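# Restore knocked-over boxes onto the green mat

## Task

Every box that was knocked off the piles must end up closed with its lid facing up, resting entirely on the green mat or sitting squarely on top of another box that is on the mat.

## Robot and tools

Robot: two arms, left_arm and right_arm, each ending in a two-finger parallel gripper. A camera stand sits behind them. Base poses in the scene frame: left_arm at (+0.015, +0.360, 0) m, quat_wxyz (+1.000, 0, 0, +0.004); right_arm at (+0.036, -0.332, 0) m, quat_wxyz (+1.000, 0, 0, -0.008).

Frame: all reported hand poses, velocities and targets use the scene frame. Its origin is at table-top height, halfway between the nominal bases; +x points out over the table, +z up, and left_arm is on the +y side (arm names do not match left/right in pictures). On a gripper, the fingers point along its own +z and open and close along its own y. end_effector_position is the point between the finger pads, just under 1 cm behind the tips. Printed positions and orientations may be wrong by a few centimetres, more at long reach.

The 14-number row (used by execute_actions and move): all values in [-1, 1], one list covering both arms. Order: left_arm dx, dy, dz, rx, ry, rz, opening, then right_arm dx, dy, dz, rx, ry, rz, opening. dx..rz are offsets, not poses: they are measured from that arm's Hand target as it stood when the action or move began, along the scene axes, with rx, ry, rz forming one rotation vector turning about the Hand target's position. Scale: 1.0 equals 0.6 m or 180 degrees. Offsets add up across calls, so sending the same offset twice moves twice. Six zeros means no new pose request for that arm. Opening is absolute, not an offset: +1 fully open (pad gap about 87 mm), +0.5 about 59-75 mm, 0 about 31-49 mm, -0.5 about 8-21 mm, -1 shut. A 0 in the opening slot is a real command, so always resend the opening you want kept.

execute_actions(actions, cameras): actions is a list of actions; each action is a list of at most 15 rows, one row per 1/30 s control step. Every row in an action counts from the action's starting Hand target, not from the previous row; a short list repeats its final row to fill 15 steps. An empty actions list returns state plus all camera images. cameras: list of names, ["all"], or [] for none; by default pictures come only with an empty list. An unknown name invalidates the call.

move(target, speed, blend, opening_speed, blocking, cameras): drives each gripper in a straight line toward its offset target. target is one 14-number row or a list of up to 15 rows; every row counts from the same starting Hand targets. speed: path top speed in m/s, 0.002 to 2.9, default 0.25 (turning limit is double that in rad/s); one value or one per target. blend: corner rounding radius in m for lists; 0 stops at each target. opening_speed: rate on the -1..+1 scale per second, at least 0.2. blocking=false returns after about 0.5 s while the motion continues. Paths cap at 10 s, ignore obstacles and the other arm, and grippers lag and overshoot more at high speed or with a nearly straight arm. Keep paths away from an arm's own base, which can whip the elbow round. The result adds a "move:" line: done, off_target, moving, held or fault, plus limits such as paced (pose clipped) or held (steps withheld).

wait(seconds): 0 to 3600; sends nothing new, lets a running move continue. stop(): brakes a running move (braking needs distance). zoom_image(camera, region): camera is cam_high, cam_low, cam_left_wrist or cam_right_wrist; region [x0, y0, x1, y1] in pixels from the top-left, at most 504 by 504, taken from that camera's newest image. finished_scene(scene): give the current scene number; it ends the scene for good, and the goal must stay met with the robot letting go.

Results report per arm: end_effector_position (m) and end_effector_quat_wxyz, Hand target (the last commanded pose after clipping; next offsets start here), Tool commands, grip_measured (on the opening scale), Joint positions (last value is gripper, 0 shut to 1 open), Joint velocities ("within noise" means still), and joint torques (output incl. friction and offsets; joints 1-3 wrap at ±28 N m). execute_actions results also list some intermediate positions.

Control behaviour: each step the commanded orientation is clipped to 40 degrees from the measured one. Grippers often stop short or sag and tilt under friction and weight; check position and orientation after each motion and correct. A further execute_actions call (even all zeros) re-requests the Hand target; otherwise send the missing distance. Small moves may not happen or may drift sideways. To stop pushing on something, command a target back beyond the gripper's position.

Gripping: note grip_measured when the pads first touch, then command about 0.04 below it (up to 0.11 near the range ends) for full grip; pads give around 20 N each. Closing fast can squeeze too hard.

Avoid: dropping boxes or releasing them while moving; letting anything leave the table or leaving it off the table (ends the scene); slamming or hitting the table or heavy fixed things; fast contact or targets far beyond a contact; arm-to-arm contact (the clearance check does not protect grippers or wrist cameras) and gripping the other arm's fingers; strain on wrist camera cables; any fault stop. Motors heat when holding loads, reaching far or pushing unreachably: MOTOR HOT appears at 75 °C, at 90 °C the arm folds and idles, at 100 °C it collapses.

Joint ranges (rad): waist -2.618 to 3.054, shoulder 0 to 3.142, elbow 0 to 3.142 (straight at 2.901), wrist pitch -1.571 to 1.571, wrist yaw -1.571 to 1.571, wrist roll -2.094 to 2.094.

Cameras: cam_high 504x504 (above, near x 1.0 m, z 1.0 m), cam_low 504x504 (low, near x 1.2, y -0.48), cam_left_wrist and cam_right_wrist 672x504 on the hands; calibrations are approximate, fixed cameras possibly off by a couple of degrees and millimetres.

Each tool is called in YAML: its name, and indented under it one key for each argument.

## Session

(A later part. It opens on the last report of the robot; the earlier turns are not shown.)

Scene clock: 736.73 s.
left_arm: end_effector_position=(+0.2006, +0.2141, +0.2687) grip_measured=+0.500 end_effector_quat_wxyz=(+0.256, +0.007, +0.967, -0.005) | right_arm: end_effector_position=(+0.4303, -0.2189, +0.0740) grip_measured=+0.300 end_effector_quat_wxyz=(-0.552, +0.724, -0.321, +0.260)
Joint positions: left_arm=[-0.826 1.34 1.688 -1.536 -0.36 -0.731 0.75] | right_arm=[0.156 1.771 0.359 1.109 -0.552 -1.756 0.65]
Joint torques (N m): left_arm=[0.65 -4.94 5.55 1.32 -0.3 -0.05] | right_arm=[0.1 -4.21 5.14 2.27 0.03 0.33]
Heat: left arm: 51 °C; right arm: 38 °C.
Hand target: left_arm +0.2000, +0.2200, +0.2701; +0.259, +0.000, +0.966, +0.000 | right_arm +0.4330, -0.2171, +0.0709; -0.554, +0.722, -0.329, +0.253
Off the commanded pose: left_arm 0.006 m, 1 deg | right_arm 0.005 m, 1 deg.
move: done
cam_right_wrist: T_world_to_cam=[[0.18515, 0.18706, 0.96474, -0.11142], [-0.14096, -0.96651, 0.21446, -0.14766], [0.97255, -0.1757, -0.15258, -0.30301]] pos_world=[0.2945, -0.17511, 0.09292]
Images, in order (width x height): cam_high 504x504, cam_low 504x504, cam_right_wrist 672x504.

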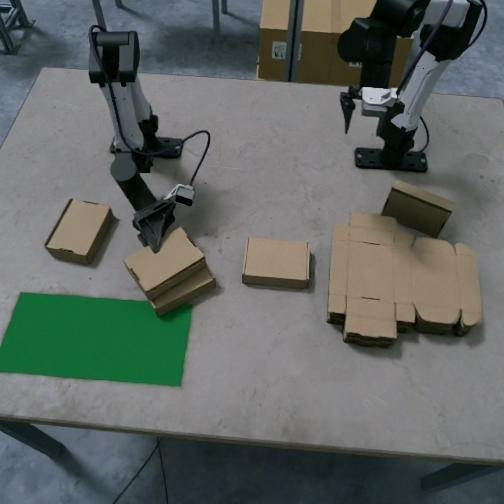

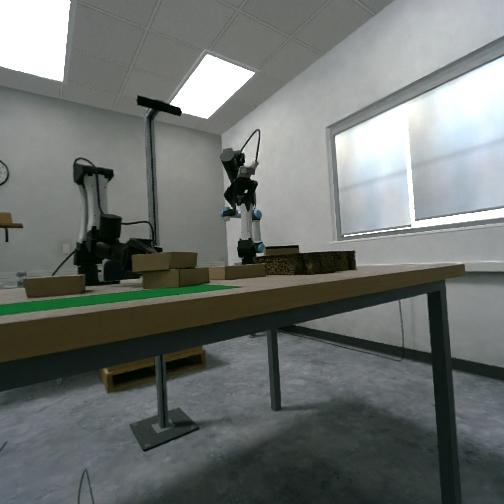

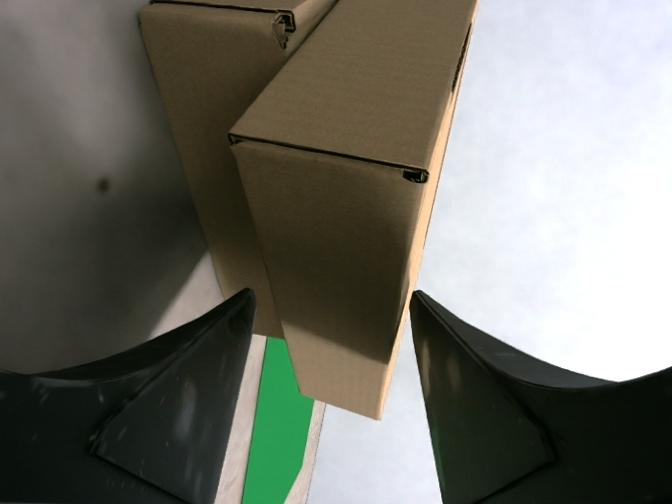

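move:
  target: [0,0,0,0,0,0,0.5,0,0,0.008,0,0,0,-0.12]
  opening_speed: 0.25
  cameras: ["cam_low","cam_right_wrist"]

zoom_image:
  camera: "cam_low"
  region: [50, 190, 280, 300]

Scene clock: 744.03 s.
left_arm: end_effector_position=(+0.2006, +0.2141, +0.2687) grip_measured=+0.500 end_effector_quat_wxyz=(+0.256, +0.007, +0.967, -0.005) | right_arm: end_effector_position=(+0.4327, -0.2187, +0.0768) grip_measured=+0.017 end_effector_quat_wxyz=(-0.554, +0.722, -0.319, +0.263)
Joint positions: left_arm=[-0.826 1.34 1.688 -1.536 -0.36 -0.731 0.75] | right_arm=[0.156 1.771 0.367 1.11 -0.551 -1.756 0.509]
Joint torques (N m): left_arm=[0.94 -4.74 5.63 1.32 -0.37 -0.04] | right_arm=[0.13 -6.53 4.44 1.92 -0.01 0.32]
Heat: left arm: 49 °C; right arm: 38 °C.
Hand target: left_arm +0.2000, +0.2200, +0.2701; +0.259, +0.000, +0.966, +0.000 | right_arm +0.4330, -0.2171, +0.0757; -0.554, +0.722, -0.329, +0.253
Off the commanded pose: left_arm 0.006 m, 1 deg | right_arm 0.002 m, 2 deg.
move: done
cam_right_wrist: T_world_to_cam=[[0.17712, 0.18564, 0.96652, -0.11158], [-0.14356, -0.96667, 0.21198, -0.14644], [0.97366, -0.1763, -0.14457, -0.30612]] pos_world=[0.2968, -0.17481, 0.09464]

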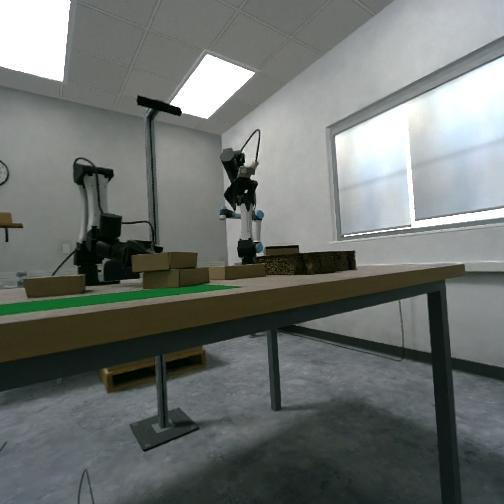

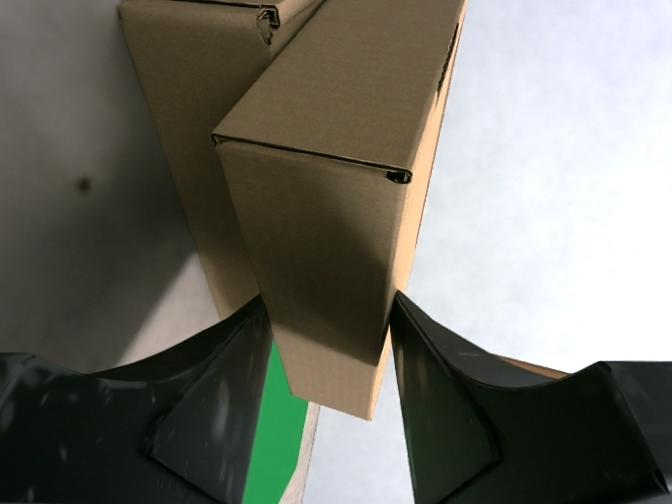

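Scaled by 2.191 from the camera's image (finer frame: 720x720).

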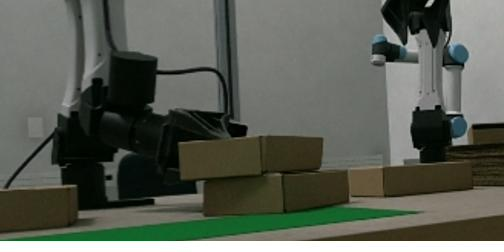

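move:
  target: [0,0,0,0,0,0,0.5,-0.01,-0.01,0.12,0,0,0,-0.12]
  speed: 0.08
  cameras: ["cam_high","cam_low","cam_right_wrist"]

zoom_image:
  camera: "cam_low"
  region: [50, 190, 280, 300]

Scene clock: 748.83 s.
left_arm: end_effector_position=(+0.2006, +0.2141, +0.2687) grip_measured=+0.500 end_effector_quat_wxyz=(+0.256, +0.007, +0.967, -0.005) | right_arm: end_effector_position=(+0.4232, -0.2236, +0.1331) grip_measured=+0.017 end_effector_quat_wxyz=(-0.543, +0.729, -0.336, +0.248)
Joint positions: left_arm=[-0.826 1.34 1.688 -1.536 -0.36 -0.731 0.75] | right_arm=[0.147 1.396 0.446 0.605 -0.552 -1.753 0.509]
Joint torques (N m): left_arm=[0.65 -5 5.38 1.33 -0.35 -0.07] | right_arm=[-0.95 -5.65 7.83 2.21 -0.2 0.17]
Heat: left arm: 47 °C; right arm: 38 °C.
Hand target: left_arm +0.2000, +0.2200, +0.2701; +0.259, +0.000, +0.966, +0.000 | right_arm +0.4270, -0.2230, +0.1476; -0.554, +0.722, -0.329, +0.253
Off the commanded pose: left_arm 0.006 m, 1 deg | right_arm 0.015 m, 2 deg.
move: off_target (right_arm)
cam_right_wrist: T_world_to_cam=[[0.22947, 0.18854, 0.95488, -0.18339], [-0.14089, -0.96429, 0.22425, -0.16658], [0.96306, -0.18599, -0.19472, -0.28053]] pos_world=[0.28878, -0.17823, 0.15785]

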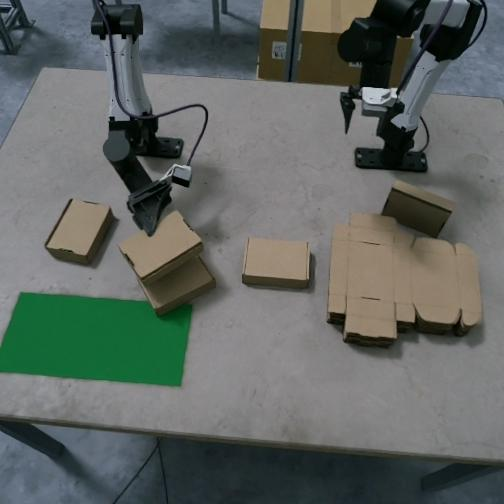

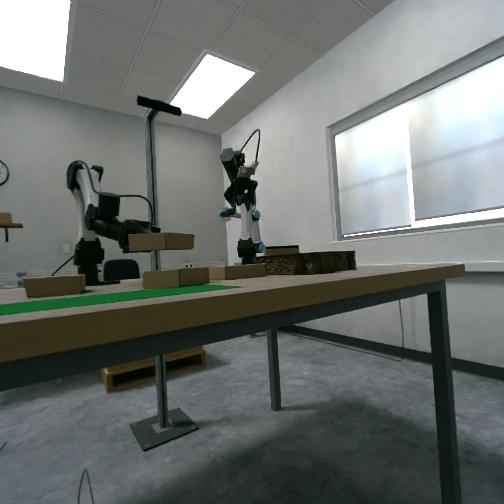

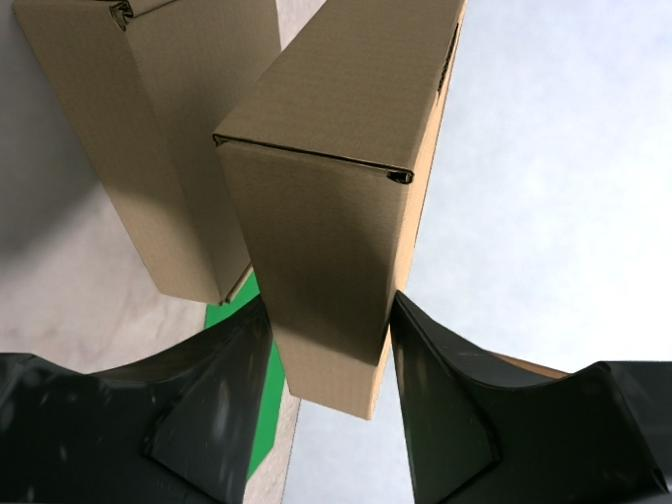

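Scaled by 2.191 from the camera's image (finer frame: 720x720).

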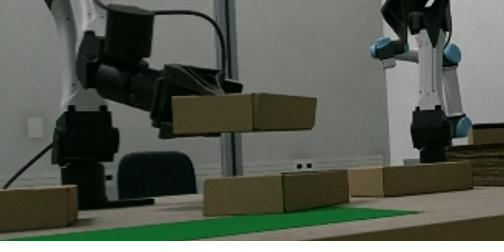

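move:
  target: [0,0,0,0,0,0,0.5,0,0,0.05,0,0,0,-0.6]
  opening_speed: 0.5
  cameras: ["cam_low","cam_right_wrist"]

zoom_image:
  camera: "cam_low"
  region: [80, 180, 240, 300]

Scene clock: 756.97 s.
left_arm: end_effector_position=(+0.2006, +0.2141, +0.2687) grip_measured=+0.500 end_effector_quat_wxyz=(+0.256, +0.007, +0.967, -0.005) | right_arm: end_effector_position=(+0.4251, -0.2232, +0.1680) grip_measured=+0.017 end_effector_quat_wxyz=(-0.546, +0.727, -0.333, +0.252)
Joint positions: left_arm=[-0.826 1.34 1.688 -1.536 -0.36 -0.731 0.75] | right_arm=[0.147 1.296 0.529 0.434 -0.553 -1.753 0.509]
Joint torques (N m): left_arm=[0.7 -4.89 5.38 1.34 -0.38 -0.04] | right_arm=[-0.95 -4.67 7.94 2.24 -0.24 0.21]
Heat: left arm: 45 °C; right arm: 38 °C.
Hand target: left_arm +0.2000, +0.2200, +0.2701; +0.259, +0.000, +0.966, +0.000 | right_arm +0.4270, -0.2230, +0.1777; -0.554, +0.722, -0.329, +0.253
Off the commanded pose: left_arm 0.006 m, 1 deg | right_arm 0.010 m, 1 deg.
move: done
cam_right_wrist: T_world_to_cam=[[0.21665, 0.18675, 0.95822, -0.21285], [-0.14313, -0.96485, 0.2204, -0.17234], [0.9657, -0.1849, -0.18231, -0.27849]] pos_world=[0.29038, -0.17803, 0.19117]

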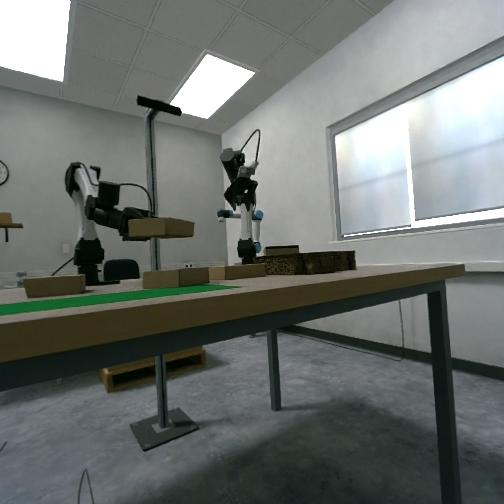

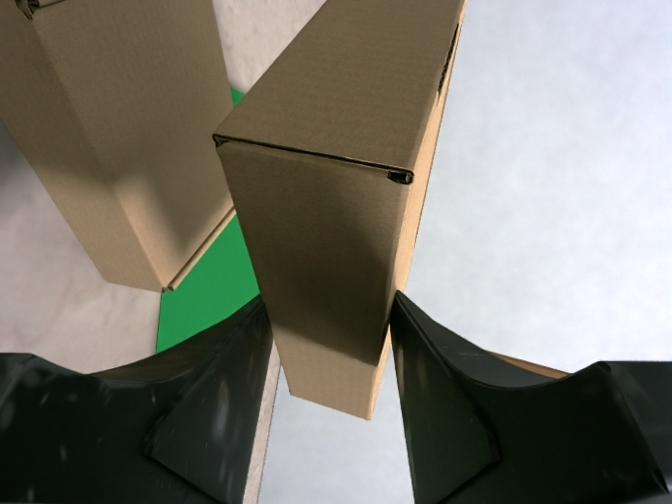

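Scaled by 3.150 from the camera's image (finer frame: 720x720).

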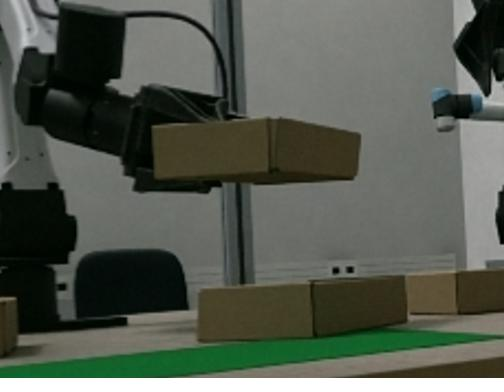

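move:
  target:
    - [0,0,0,0,0,0,0.5,-0.02,-0.02,0.08,0.3645,0.3169,-0.1294,-0.6]
    - [0,0,0,0,0,0,0.5,-0.02,-0.02,0.08,0.729,0.6337,-0.2588,-0.6]
  speed: 0.35
  blend: 0.05
  cameras: ["cam_high","cam_low","cam_right_wrist"]

zoom_image:
  camera: "cam_low"
  region: [80, 180, 240, 300]

Scene clock: 774.53 s.
left_arm: end_effector_position=(+0.2006, +0.2141, +0.2687) grip_measured=+0.500 end_effector_quat_wxyz=(+0.256, +0.007, +0.967, -0.005) | right_arm: end_effector_position=(+0.4148, -0.2336, +0.2304) grip_measured=+0.017 end_effector_quat_wxyz=(+0.260, +0.322, +0.725, +0.551)
Joint positions: left_arm=[-0.826 1.34 1.688 -1.536 -0.36 -0.731 0.75] | right_arm=[-0.139 1.381 0.868 0.123 -0.828 1.252 0.509]
Joint torques (N m): left_arm=[0.49 -4.9 5.44 1.3 -0.36 -0.08] | right_arm=[-0.91 -4.36 6.16 2.43 -0.19 0.1]
Heat: left arm: 43 °C; right arm: 40 °C.
Hand target: left_arm +0.2000, +0.2200, +0.2701; +0.259, +0.000, +0.966, +0.000 | right_arm +0.4150, -0.2350, +0.2256; +0.252, +0.329, +0.722, +0.554
Off the commanded pose: left_arm 0.006 m, 1 deg | right_arm 0.005 m, 1 deg.
move: done
cam_right_wrist: T_world_to_cam=[[-0.17456, -0.17906, -0.96823, 0.25223], [-0.98398, -0.00457, 0.17824, 0.38524], [-0.03634, 0.98383, -0.17539, 0.428]] pos_world=[0.43865, -0.37416, 0.25062]

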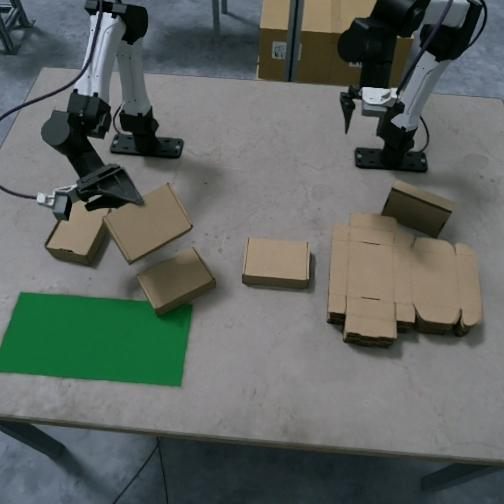

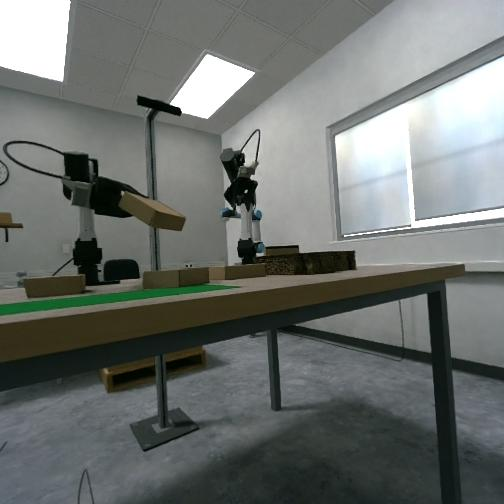

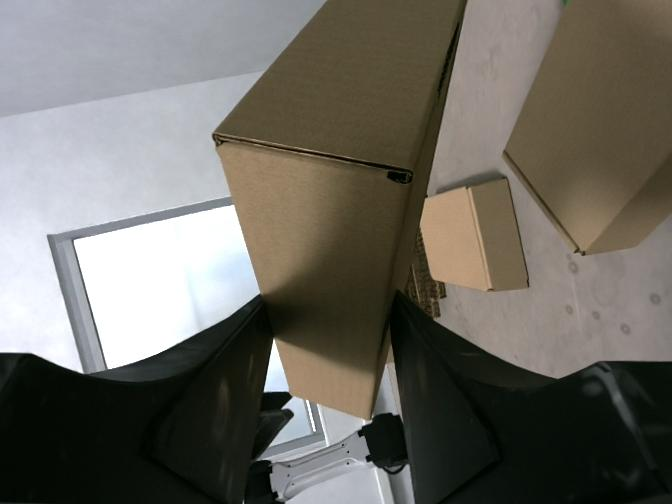

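Scaled by 3.150 from the camera's image (finer frame: 720x720).

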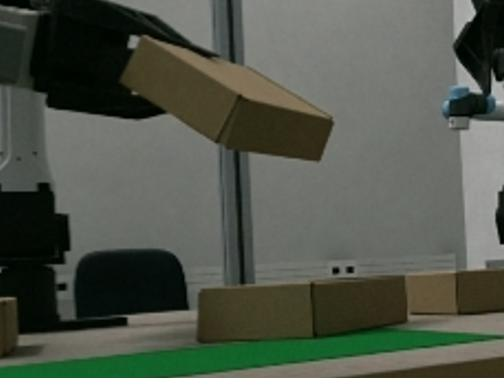

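zoom_image:
  camera: "cam_high"
  region: [90, 170, 230, 330]

Scaled by 3.150 from the camera's image (finer frame: 720x720).

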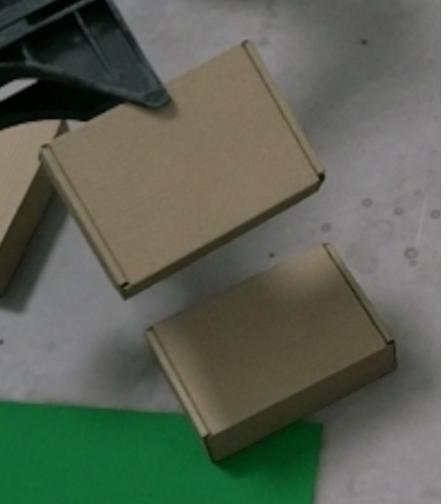

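move:
  target: [0,0,0,0,0,0,0.5,0.0688,0.0977,-0.07,0.0242,-0.0304,-0.0139,-0.6]
  speed: 0.2
  cameras: ["cam_high","cam_low"]

zoom_image:
  camera: "cam_high"
  region: [90, 170, 230, 330]

zoom_image:
  camera: "cam_low"
  region: [80, 180, 240, 300]

Scene clock: 806.20 s.
left_arm: end_effector_position=(+0.2006, +0.2141, +0.2687) grip_measured=+0.500 end_effector_quat_wxyz=(+0.256, +0.007, +0.967, -0.005) | right_arm: end_effector_position=(+0.4551, -0.1776, +0.1898) grip_measured=+0.017 end_effector_quat_wxyz=(+0.289, +0.320, +0.682, +0.591)
Joint positions: left_arm=[-0.826 1.34 1.688 -1.536 -0.36 -0.731 0.75] | right_arm=[0.058 1.629 0.748 0.714 -0.629 1.456 0.509]
Joint torques (N m): left_arm=[0.85 -4.71 5.39 1.3 -0.36 -0.08] | right_arm=[0.27 -5.29 5.76 2.62 0.15 0.08]
Heat: left arm: 40 °C; right arm: 39 °C.
Hand target: left_arm +0.2000, +0.2200, +0.2701; +0.259, +0.000, +0.966, +0.000 | right_arm +0.4563, -0.1765, +0.1836; +0.286, +0.327, +0.680, +0.590
Off the commanded pose: left_arm 0.006 m, 1 deg | right_arm 0.006 m, 1 deg.
move: done

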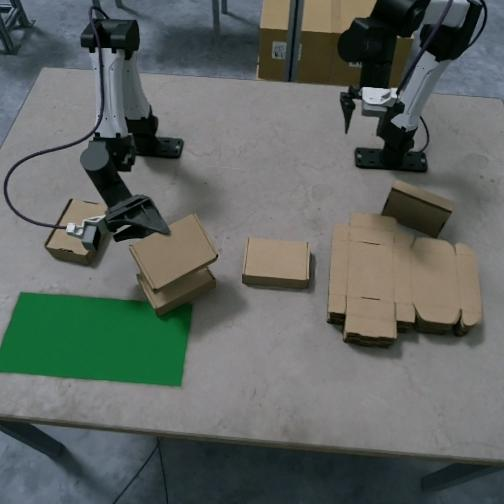

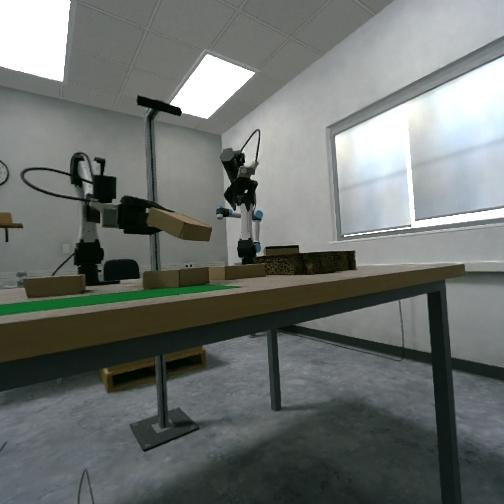

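Scaled by 3.150 from the camera's image (finer frame: 720x720).

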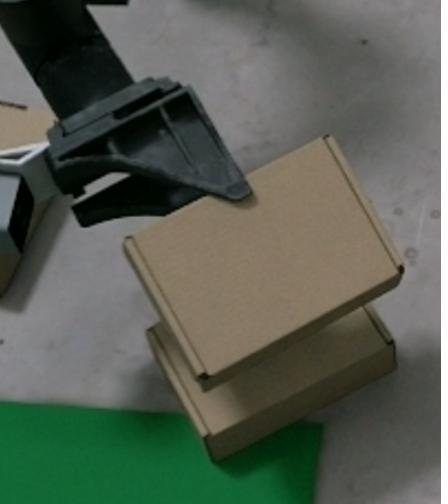

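Scaled by 3.150 from the camera's image (finer frame: 720x720).

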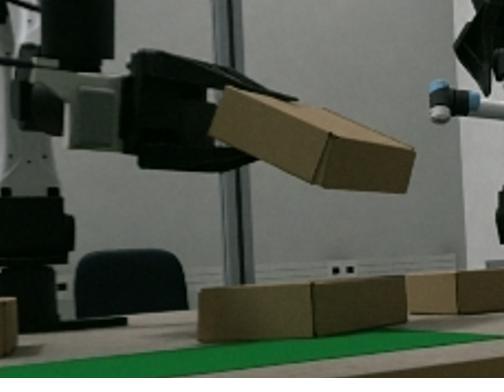

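move:
  target: [0,0,0,0,0,0,0.5,0,0,-0.1283,0,0,-0.011,-0.6]
  speed: 0.12
  cameras: ["cam_high","cam_low"]

zoom_image:
  camera: "cam_high"
  region: [90, 170, 230, 330]

zoom_image:
  camera: "cam_low"
  region: [80, 180, 240, 300]

Scene clock: 812.97 s.
left_arm: end_effector_position=(+0.2006, +0.2141, +0.2687) grip_measured=+0.500 end_effector_quat_wxyz=(+0.256, +0.007, +0.967, -0.005) | right_arm: end_effector_position=(+0.4566, -0.1771, +0.1137) grip_measured=+0.007 end_effector_quat_wxyz=(+0.300, +0.329, +0.676, +0.588)
Joint positions: left_arm=[-0.826 1.34 1.688 -1.536 -0.36 -0.731 0.75] | right_arm=[0.072 1.892 0.628 1.108 -0.585 1.466 0.504]
Joint torques (N m): left_arm=[0.9 -4.9 5.39 1.25 -0.32 -0.04] | right_arm=[-0.08 -5.83 4.1 2.57 0.23 0.07]
Heat: left arm: 39 °C; right arm: 38 °C.
Hand target: left_arm +0.2000, +0.2200, +0.2701; +0.259, +0.000, +0.966, +0.000 | right_arm +0.4563, -0.1764, +0.1066; +0.296, +0.339, +0.675, +0.585
Off the commanded pose: left_arm 0.006 m, 1 deg | right_arm 0.007 m, 1 deg.
move: done

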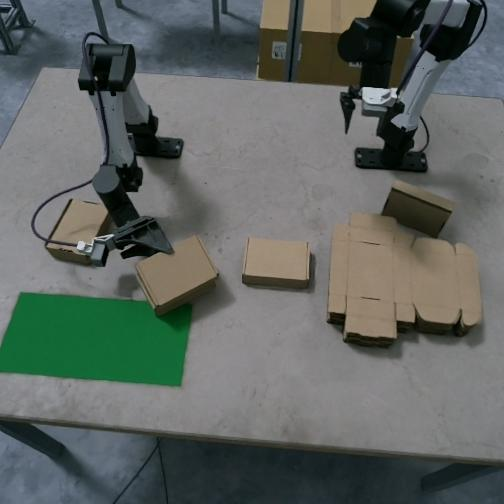

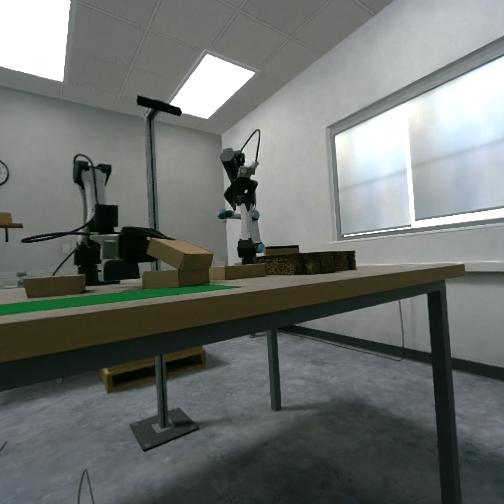

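Scaled by 3.150 from the camera's image (finer frame: 720x720).

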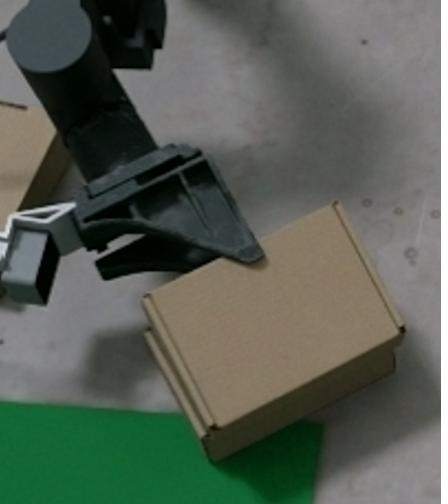

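Scaled by 3.150 from the camera's image (finer frame: 720x720).

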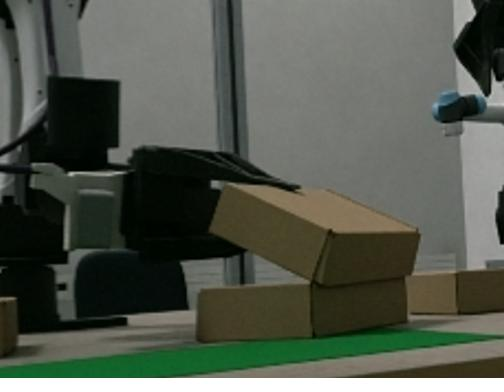

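move:
  target: [0,0,0,0,0,0,0.5,0.0,0.0,-0.05,0,0,0,-0.6]
  speed: 0.06
  cameras: ["cam_high","cam_low"]

zoom_image:
  camera: "cam_low"
  region: [80, 180, 240, 300]

Scene clock: 817.13 s.
left_arm: end_effector_position=(+0.2006, +0.2141, +0.2687) grip_measured=+0.500 end_effector_quat_wxyz=(+0.256, +0.007, +0.967, -0.005) | right_arm: end_effector_position=(+0.4602, -0.1769, +0.0978) grip_measured=-0.019 end_effector_quat_wxyz=(+0.315, +0.316, +0.664, +0.599)
Joint positions: left_arm=[-0.826 1.34 1.688 -1.536 -0.36 -0.731 0.75] | right_arm=[0.072 2.016 0.625 1.292 -0.585 1.476 0.491]
Joint torques (N m): left_arm=[0.75 -4.96 5.31 1.37 -0.32 -0.09] | right_arm=[0.05 -5.48 2.62 2.06 0.24 -0.08]
Heat: left arm: 39 °C; right arm: 38 °C.
Hand target: left_arm +0.2000, +0.2200, +0.2701; +0.259, +0.000, +0.966, +0.000 | right_arm +0.4563, -0.1763, +0.0767; +0.296, +0.339, +0.675, +0.585
Off the commanded pose: left_arm 0.006 m, 1 deg | right_arm 0.021 m, 4 deg.
move: off_target (right_arm)

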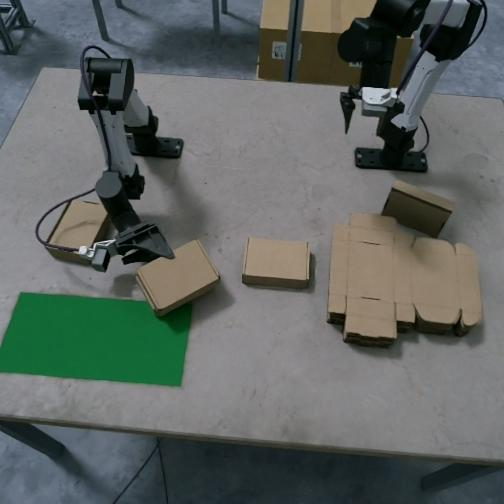

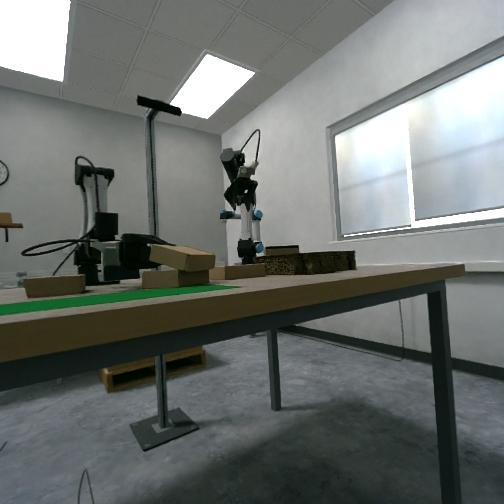

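Scaled by 3.150 from the camera's image (finer frame: 720x720).

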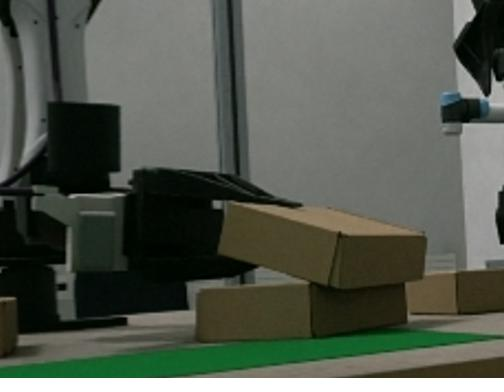

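move:
  target: [0,0,0,0,0,0,0.5,-0.0158,-0.0143,0.008,0,0,0,-0.6]
  speed: 0.06
  cameras: ["cam_high","cam_low"]

zoom_image:
  camera: "cam_low"
  region: [80, 180, 240, 300]

zoom_image:
  camera: "cam_high"
  region: [90, 170, 230, 330]

Scene clock: 822.93 s.
left_arm: end_effector_position=(+0.2006, +0.2141, +0.2687) grip_measured=+0.500 end_effector_quat_wxyz=(+0.256, +0.007, +0.967, -0.005) | right_arm: end_effector_position=(+0.4528, -0.1822, +0.0931) grip_measured=-0.031 end_effector_quat_wxyz=(+0.315, +0.321, +0.664, +0.597)
Joint positions: left_arm=[-0.826 1.34 1.688 -1.536 -0.36 -0.731 0.75] | right_arm=[0.058 2.016 0.588 1.322 -0.591 1.476 0.485]
Joint torques (N m): left_arm=[0.53 -4.92 5.27 1.32 -0.3 -0.05] | right_arm=[-0.92 -8.58 2.19 1.85 -0.01 -0.15]
Heat: left arm: 39 °C; right arm: 38 °C.
Hand target: left_arm +0.2000, +0.2200, +0.2701; +0.259, +0.000, +0.966, +0.000 | right_arm +0.4469, -0.1850, +0.0815; +0.296, +0.339, +0.675, +0.585
Off the commanded pose: left_arm 0.006 m, 1 deg | right_arm 0.013 m, 4 deg.
move: off_target (right_arm)

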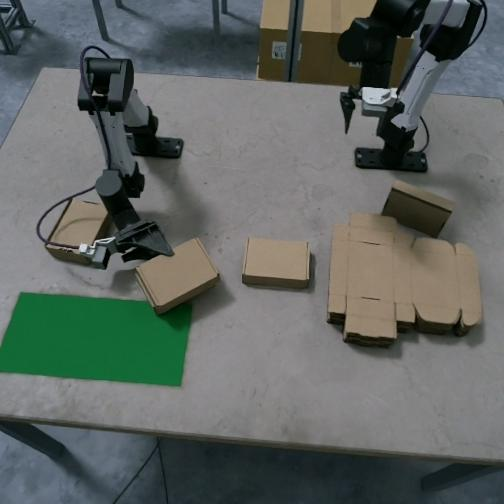

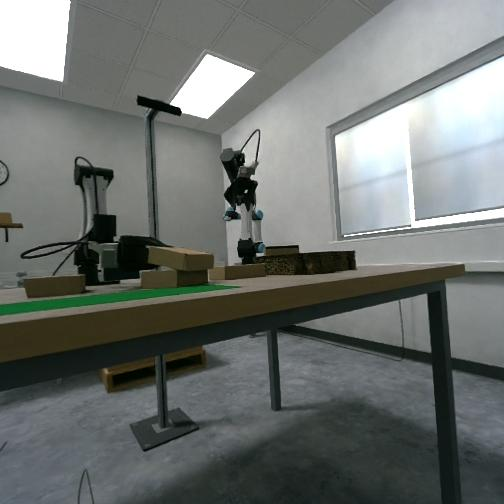

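Scaled by 3.150 from the camera's image (finer frame: 720x720).

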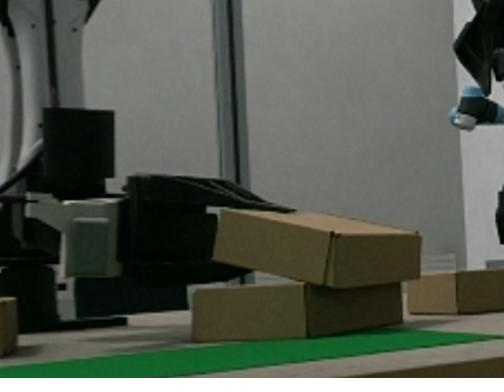

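Scaled by 3.150 from the camera's image (finer frame: 720x720).

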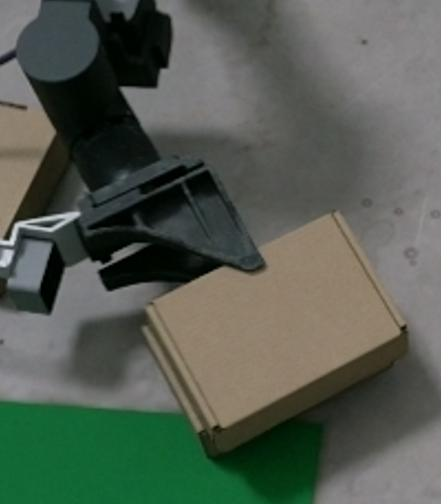

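move:
  target: [0,0,0,0,0,0,0.5,0.009,0.005,0.012,0,0,0,0.2]
  speed: 0.05
  opening_speed: 0.3
  cameras: ["cam_high","cam_low"]

zoom_image:
  camera: "cam_low"
  region: [80, 180, 240, 300]

zoom_image:
  camera: "cam_high"
  region: [90, 170, 230, 330]

Scene clock: 830.63 s.
left_arm: end_effector_position=(+0.2006, +0.2141, +0.2687) grip_measured=+0.500 end_effector_quat_wxyz=(+0.256, +0.007, +0.967, -0.005) | right_arm: end_effector_position=(+0.4509, -0.1822, +0.0855) grip_measured=+0.200 end_effector_quat_wxyz=(+0.295, +0.338, +0.674, +0.587)
Joint positions: left_arm=[-0.826 1.34 1.688 -1.536 -0.36 -0.731 0.75] | right_arm=[0.058 1.996 0.588 1.242 -0.591 1.476 0.6]
Joint torques (N m): left_arm=[0.91 -4.7 5.31 1.31 -0.36 -0.06] | right_arm=[-0.06 -8.8 4.49 2.16 0.09 -0.08]
Heat: left arm: 39 °C; right arm: 37 °C.
Hand target: left_arm +0.2000, +0.2200, +0.2701; +0.259, +0.000, +0.966, +0.000 | right_arm +0.4523, -0.1820, +0.0887; +0.296, +0.339, +0.675, +0.585
Off the commanded pose: left_arm 0.006 m, 1 deg | right_arm 0.003 m, 0 deg.
move: done

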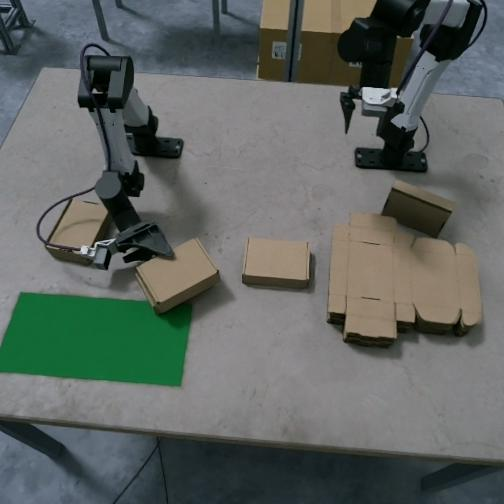

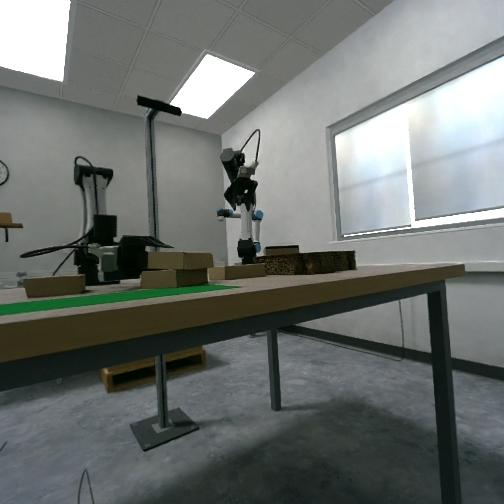

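Scaled by 3.150 from the camera's image (finer frame: 720x720).

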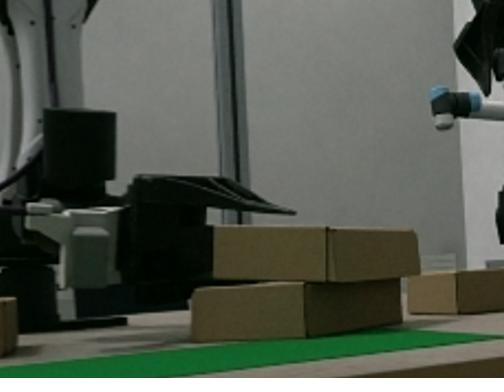

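Scaled by 3.150 from the camera's image (finer frame: 720x720).

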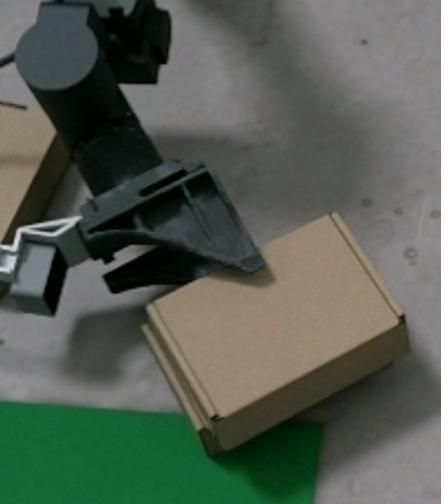

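move:
  target: [0,0,0,0,0,0,0.5,-0.022,-0.017,0,0,0,0,0.2]
  speed: 0.04
  cameras: ["cam_high","cam_low"]

zoom_image:
  camera: "cam_low"
  region: [80, 180, 240, 300]

zoom_image:
  camera: "cam_high"
  region: [90, 170, 230, 330]

Scene clock: 839.50 s.
left_arm: end_effector_position=(+0.2006, +0.2141, +0.2687) grip_measured=+0.500 end_effector_quat_wxyz=(+0.256, +0.007, +0.967, -0.005) | right_arm: end_effector_position=(+0.4415, -0.1897, +0.0851) grip_measured=+0.200 end_effector_quat_wxyz=(+0.292, +0.342, +0.674, +0.586)
Joint positions: left_arm=[-0.826 1.34 1.688 -1.536 -0.36 -0.731 0.75] | right_arm=[0.034 1.973 0.549 1.249 -0.615 1.476 0.6]
Joint torques (N m): left_arm=[0.7 -4.96 5.52 1.33 -0.39 0.01] | right_arm=[-0.76 -9.2 2.73 2.33 0 -0.22]
Heat: left arm: 38 °C; right arm: 37 °C.
Hand target: left_arm +0.2000, +0.2200, +0.2701; +0.259, +0.000, +0.966, +0.000 | right_arm +0.4390, -0.1922, +0.0886; +0.296, +0.339, +0.675, +0.585
Off the commanded pose: left_arm 0.006 m, 1 deg | right_arm 0.005 m, 1 deg.
move: done

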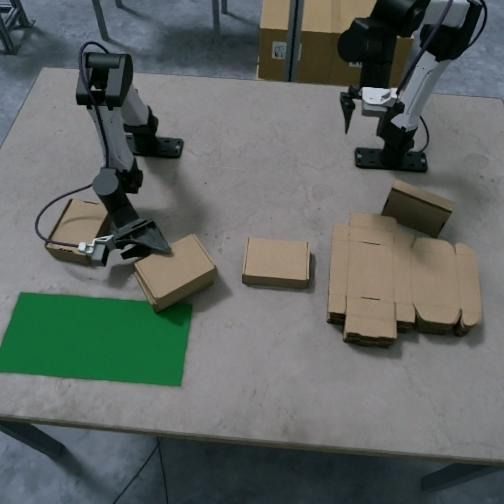

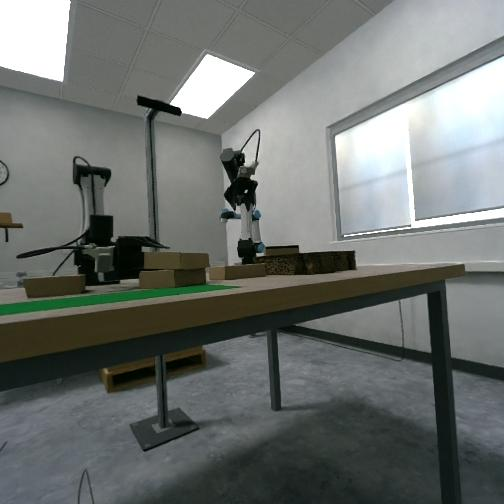

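Scaled by 3.150 from the camera's image (finer frame: 720x720).

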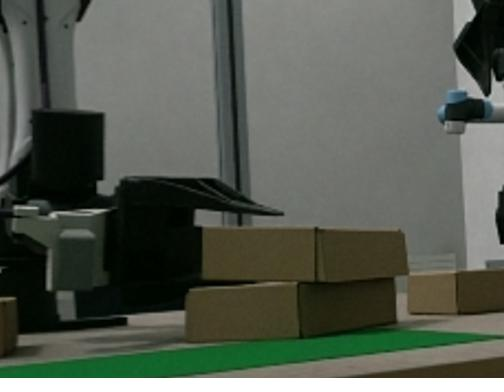

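Scaled by 3.150 from the camera's image (finer frame: 720x720).

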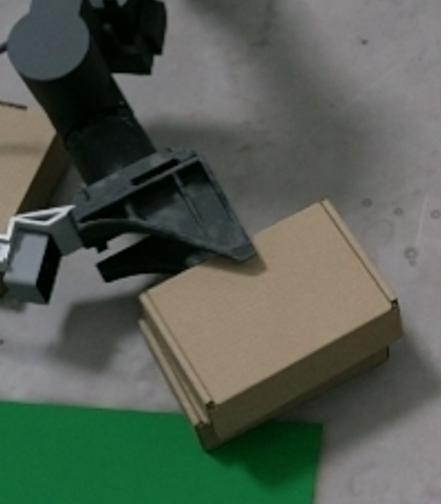

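move:
  target: [0,0,0,0,0,0,0.5,-0.158,-0.122,0.0,0,0,0,0.2]
  speed: 1.5
  cameras: ["cam_high","cam_low"]

zoom_image:
  camera: "cam_low"
  region: [80, 180, 240, 300]

zoom_image:
  camera: "cam_high"
  region: [90, 170, 230, 330]

Scene clock: 845.47 s.
left_arm: end_effector_position=(+0.2006, +0.2141, +0.2687) grip_measured=+0.500 end_effector_quat_wxyz=(+0.256, +0.007, +0.967, -0.005) | right_arm: end_effector_position=(+0.3449, -0.2643, +0.0859) grip_measured=+0.200 end_effector_quat_wxyz=(+0.287, +0.348, +0.672, +0.587)
Joint positions: left_arm=[-0.826 1.34 1.688 -1.536 -0.36 -0.731 0.75] | right_arm=[-0.326 1.759 0.211 1.292 -0.965 1.38 0.6]
Joint torques (N m): left_arm=[0.7 -4.94 5.41 1.36 -0.35 -0.08] | right_arm=[-0.57 -6.27 2.92 2.09 -0.15 -0.32]
Heat: left arm: 38 °C; right arm: 37 °C.
Hand target: left_arm +0.2000, +0.2200, +0.2701; +0.259, +0.000, +0.966, +0.000 | right_arm +0.3442, -0.2654, +0.0887; +0.296, +0.339, +0.675, +0.585
Off the commanded pose: left_arm 0.006 m, 1 deg | right_arm 0.003 m, 1 deg.
move: done

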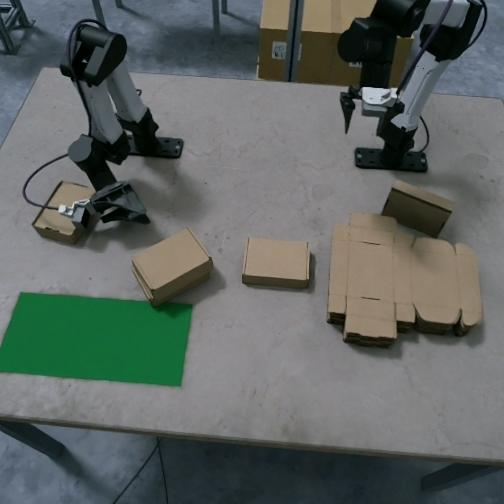

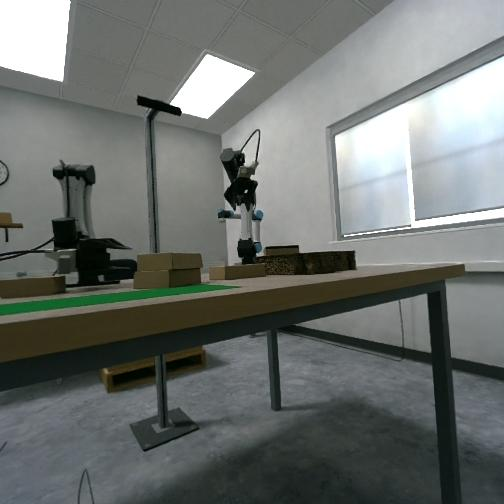

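Scaled by 3.150 from the camera's image (finer frame: 720x720).

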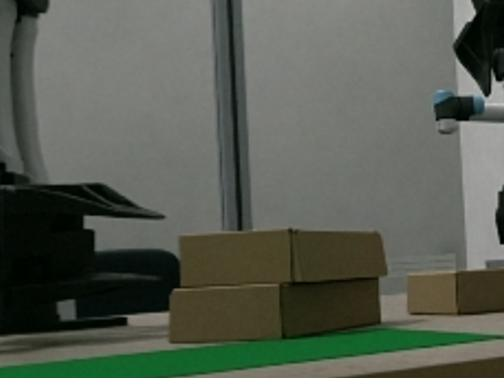

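Scaled by 3.150 from the camera's image (finer frame: 720x720).

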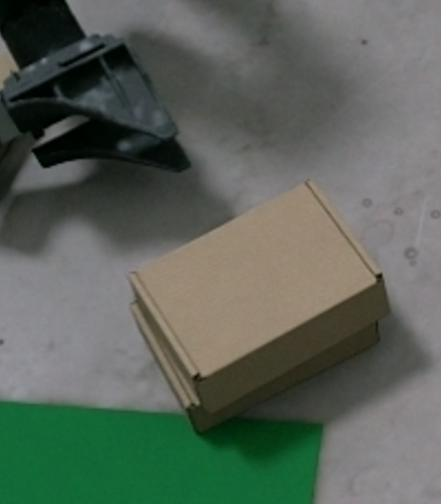

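move:
  target:
    - [0,0,0,0,0,0,0.5,0.02,0.02,0.18,0,0,0,0.3]
    - [0,0,0,0,0,0,0.5,-0.14,-0.06,0.302,-0.4579,0.0784,0.1239,0.5]
  speed: 0.35
  blend: 0.03
  cameras: ["cam_high","cam_right_wrist"]

Scene clock: 860.90 s.
left_arm: end_effector_position=(+0.2006, +0.2141, +0.2687) grip_measured=+0.500 end_effector_quat_wxyz=(+0.256, +0.007, +0.967, -0.005) | right_arm: end_effector_position=(+0.2603, -0.3009, +0.2677) grip_measured=+0.500 end_effector_quat_wxyz=(+0.260, +0.006, +0.965, +0.005)
Joint positions: left_arm=[-0.826 1.34 1.688 -1.536 -0.36 -0.731 0.75] | right_arm=[0.187 1.223 1.585 -1.411 0.079 0.161 0.75]
Joint torques (N m): left_arm=[0.68 -4.81 5.34 1.29 -0.38 -0.1] | right_arm=[0.12 -1.85 7.3 1.47 0.24 -0.12]
Heat: left arm: 38 °C; right arm: 36 °C.
Hand target: left_arm +0.2000, +0.2200, +0.2701; +0.259, +0.000, +0.966, +0.000 | right_arm +0.2603, -0.3014, +0.2698; +0.258, +0.000, +0.966, +0.000
Off the commanded pose: left_arm 0.006 m, 1 deg | right_arm 0.002 m, 1 deg.
move: done
cam_right_wrist: T_world_to_cam=[[-0.00638, -0.99977, -0.02048, -0.29501], [-0.93926, -0.00104, 0.34319, 0.1715], [-0.34314, 0.02142, -0.93904, 0.48985]] pos_world=[0.32728, -0.30525, 0.39509]

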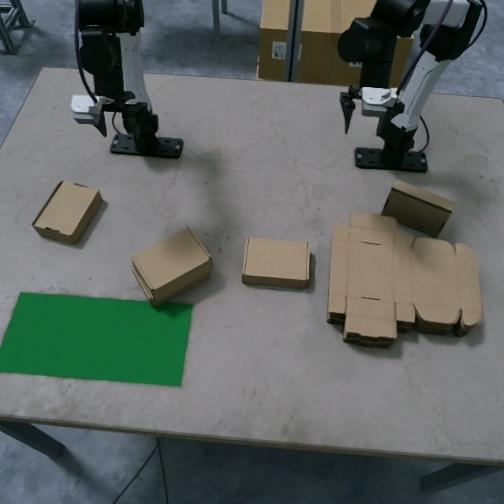

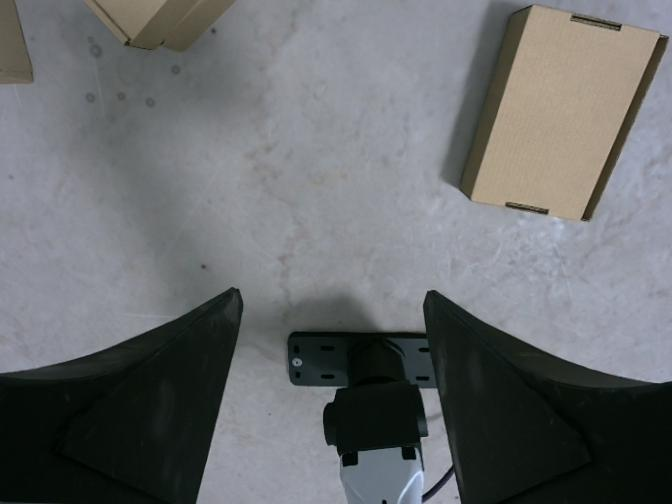

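move:
  target: [0,0,0,0,0,0,0.5,0.0862,-0.2877,-0.283,0.016,0.1658,-0.0597,0.5]
  speed: 0.25
  cameras: ["cam_right_wrist"]

Scene clock: 907.20 s.
left_arm: end_effector_position=(+0.2006, +0.2141, +0.2687) grip_measured=+0.500 end_effector_quat_wxyz=(+0.256, +0.007, +0.967, -0.005) | right_arm: end_effector_position=(+0.3082, -0.4696, +0.0988) grip_measured=+0.500 end_effector_quat_wxyz=(-0.003, +0.102, +0.995, +0.005)
Joint positions: left_arm=[-0.826 1.34 1.688 -1.536 -0.36 -0.731 0.75] | right_arm=[-0.423 1.865 1.552 -1.268 -0.008 -0.236 0.75]
Joint torques (N m): left_arm=[0.98 -5 5.37 1.25 -0.35 -0.05] | right_arm=[-0.5 -7.57 7.51 0.37 0.16 -0.29]
Heat: left arm: 37 °C; right arm: 38 °C.
Hand target: left_arm +0.2000, +0.2200, +0.2701; +0.259, +0.000, +0.966, +0.000 | right_arm +0.3121, -0.4742, +0.1001; +0.000, +0.096, +0.995, +0.000
Off the commanded pose: left_arm 0.006 m, 1 deg | right_arm 0.006 m, 1 deg.
move: done
cam_right_wrist: T_world_to_cam=[[-0.20493, -0.97861, -0.01819, -0.39593], [-0.62263, 0.116, 0.77387, 0.18899], [-0.75521, 0.16992, -0.63308, 0.51774]] pos_world=[0.42753, -0.49736, 0.17432]

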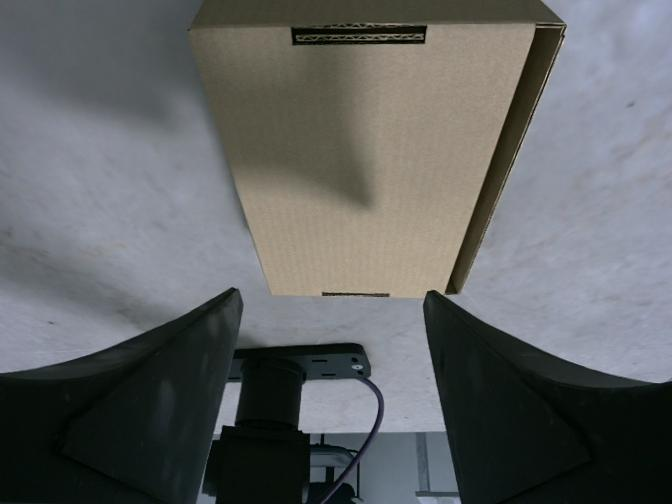

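move:
  target: [0,0,0,0,0,0,0.5,-0.002,-0.015,-0.1,0,0,0,0.5]
  speed: 0.06

Scene clock: 912.57 s.
left_arm: end_effector_position=(+0.2006, +0.2141, +0.2687) grip_measured=+0.500 end_effector_quat_wxyz=(+0.256, +0.007, +0.967, -0.005) | right_arm: end_effector_position=(+0.3101, -0.4778, +0.0550) grip_measured=+0.500 end_effector_quat_wxyz=(+0.002, +0.100, +0.995, +0.001)
Joint positions: left_arm=[-0.826 1.34 1.688 -1.536 -0.36 -0.731 0.75] | right_arm=[-0.44 1.898 1.422 -1.092 -0.004 -0.256 0.75]
Joint torques (N m): left_arm=[0.79 -4.9 5.34 1.3 -0.33 -0.06] | right_arm=[-1.18 -6.31 4 1.01 0.09 -0.19]
Heat: left arm: 37 °C; right arm: 38 °C.
Hand target: left_arm +0.2000, +0.2200, +0.2701; +0.259, +0.000, +0.966, +0.000 | right_arm +0.3107, -0.4830, +0.0400; +0.000, +0.096, +0.995, +0.000
Off the commanded pose: left_arm 0.006 m, 1 deg | right_arm 0.016 m, 1 deg.
move: off_target (right_arm)


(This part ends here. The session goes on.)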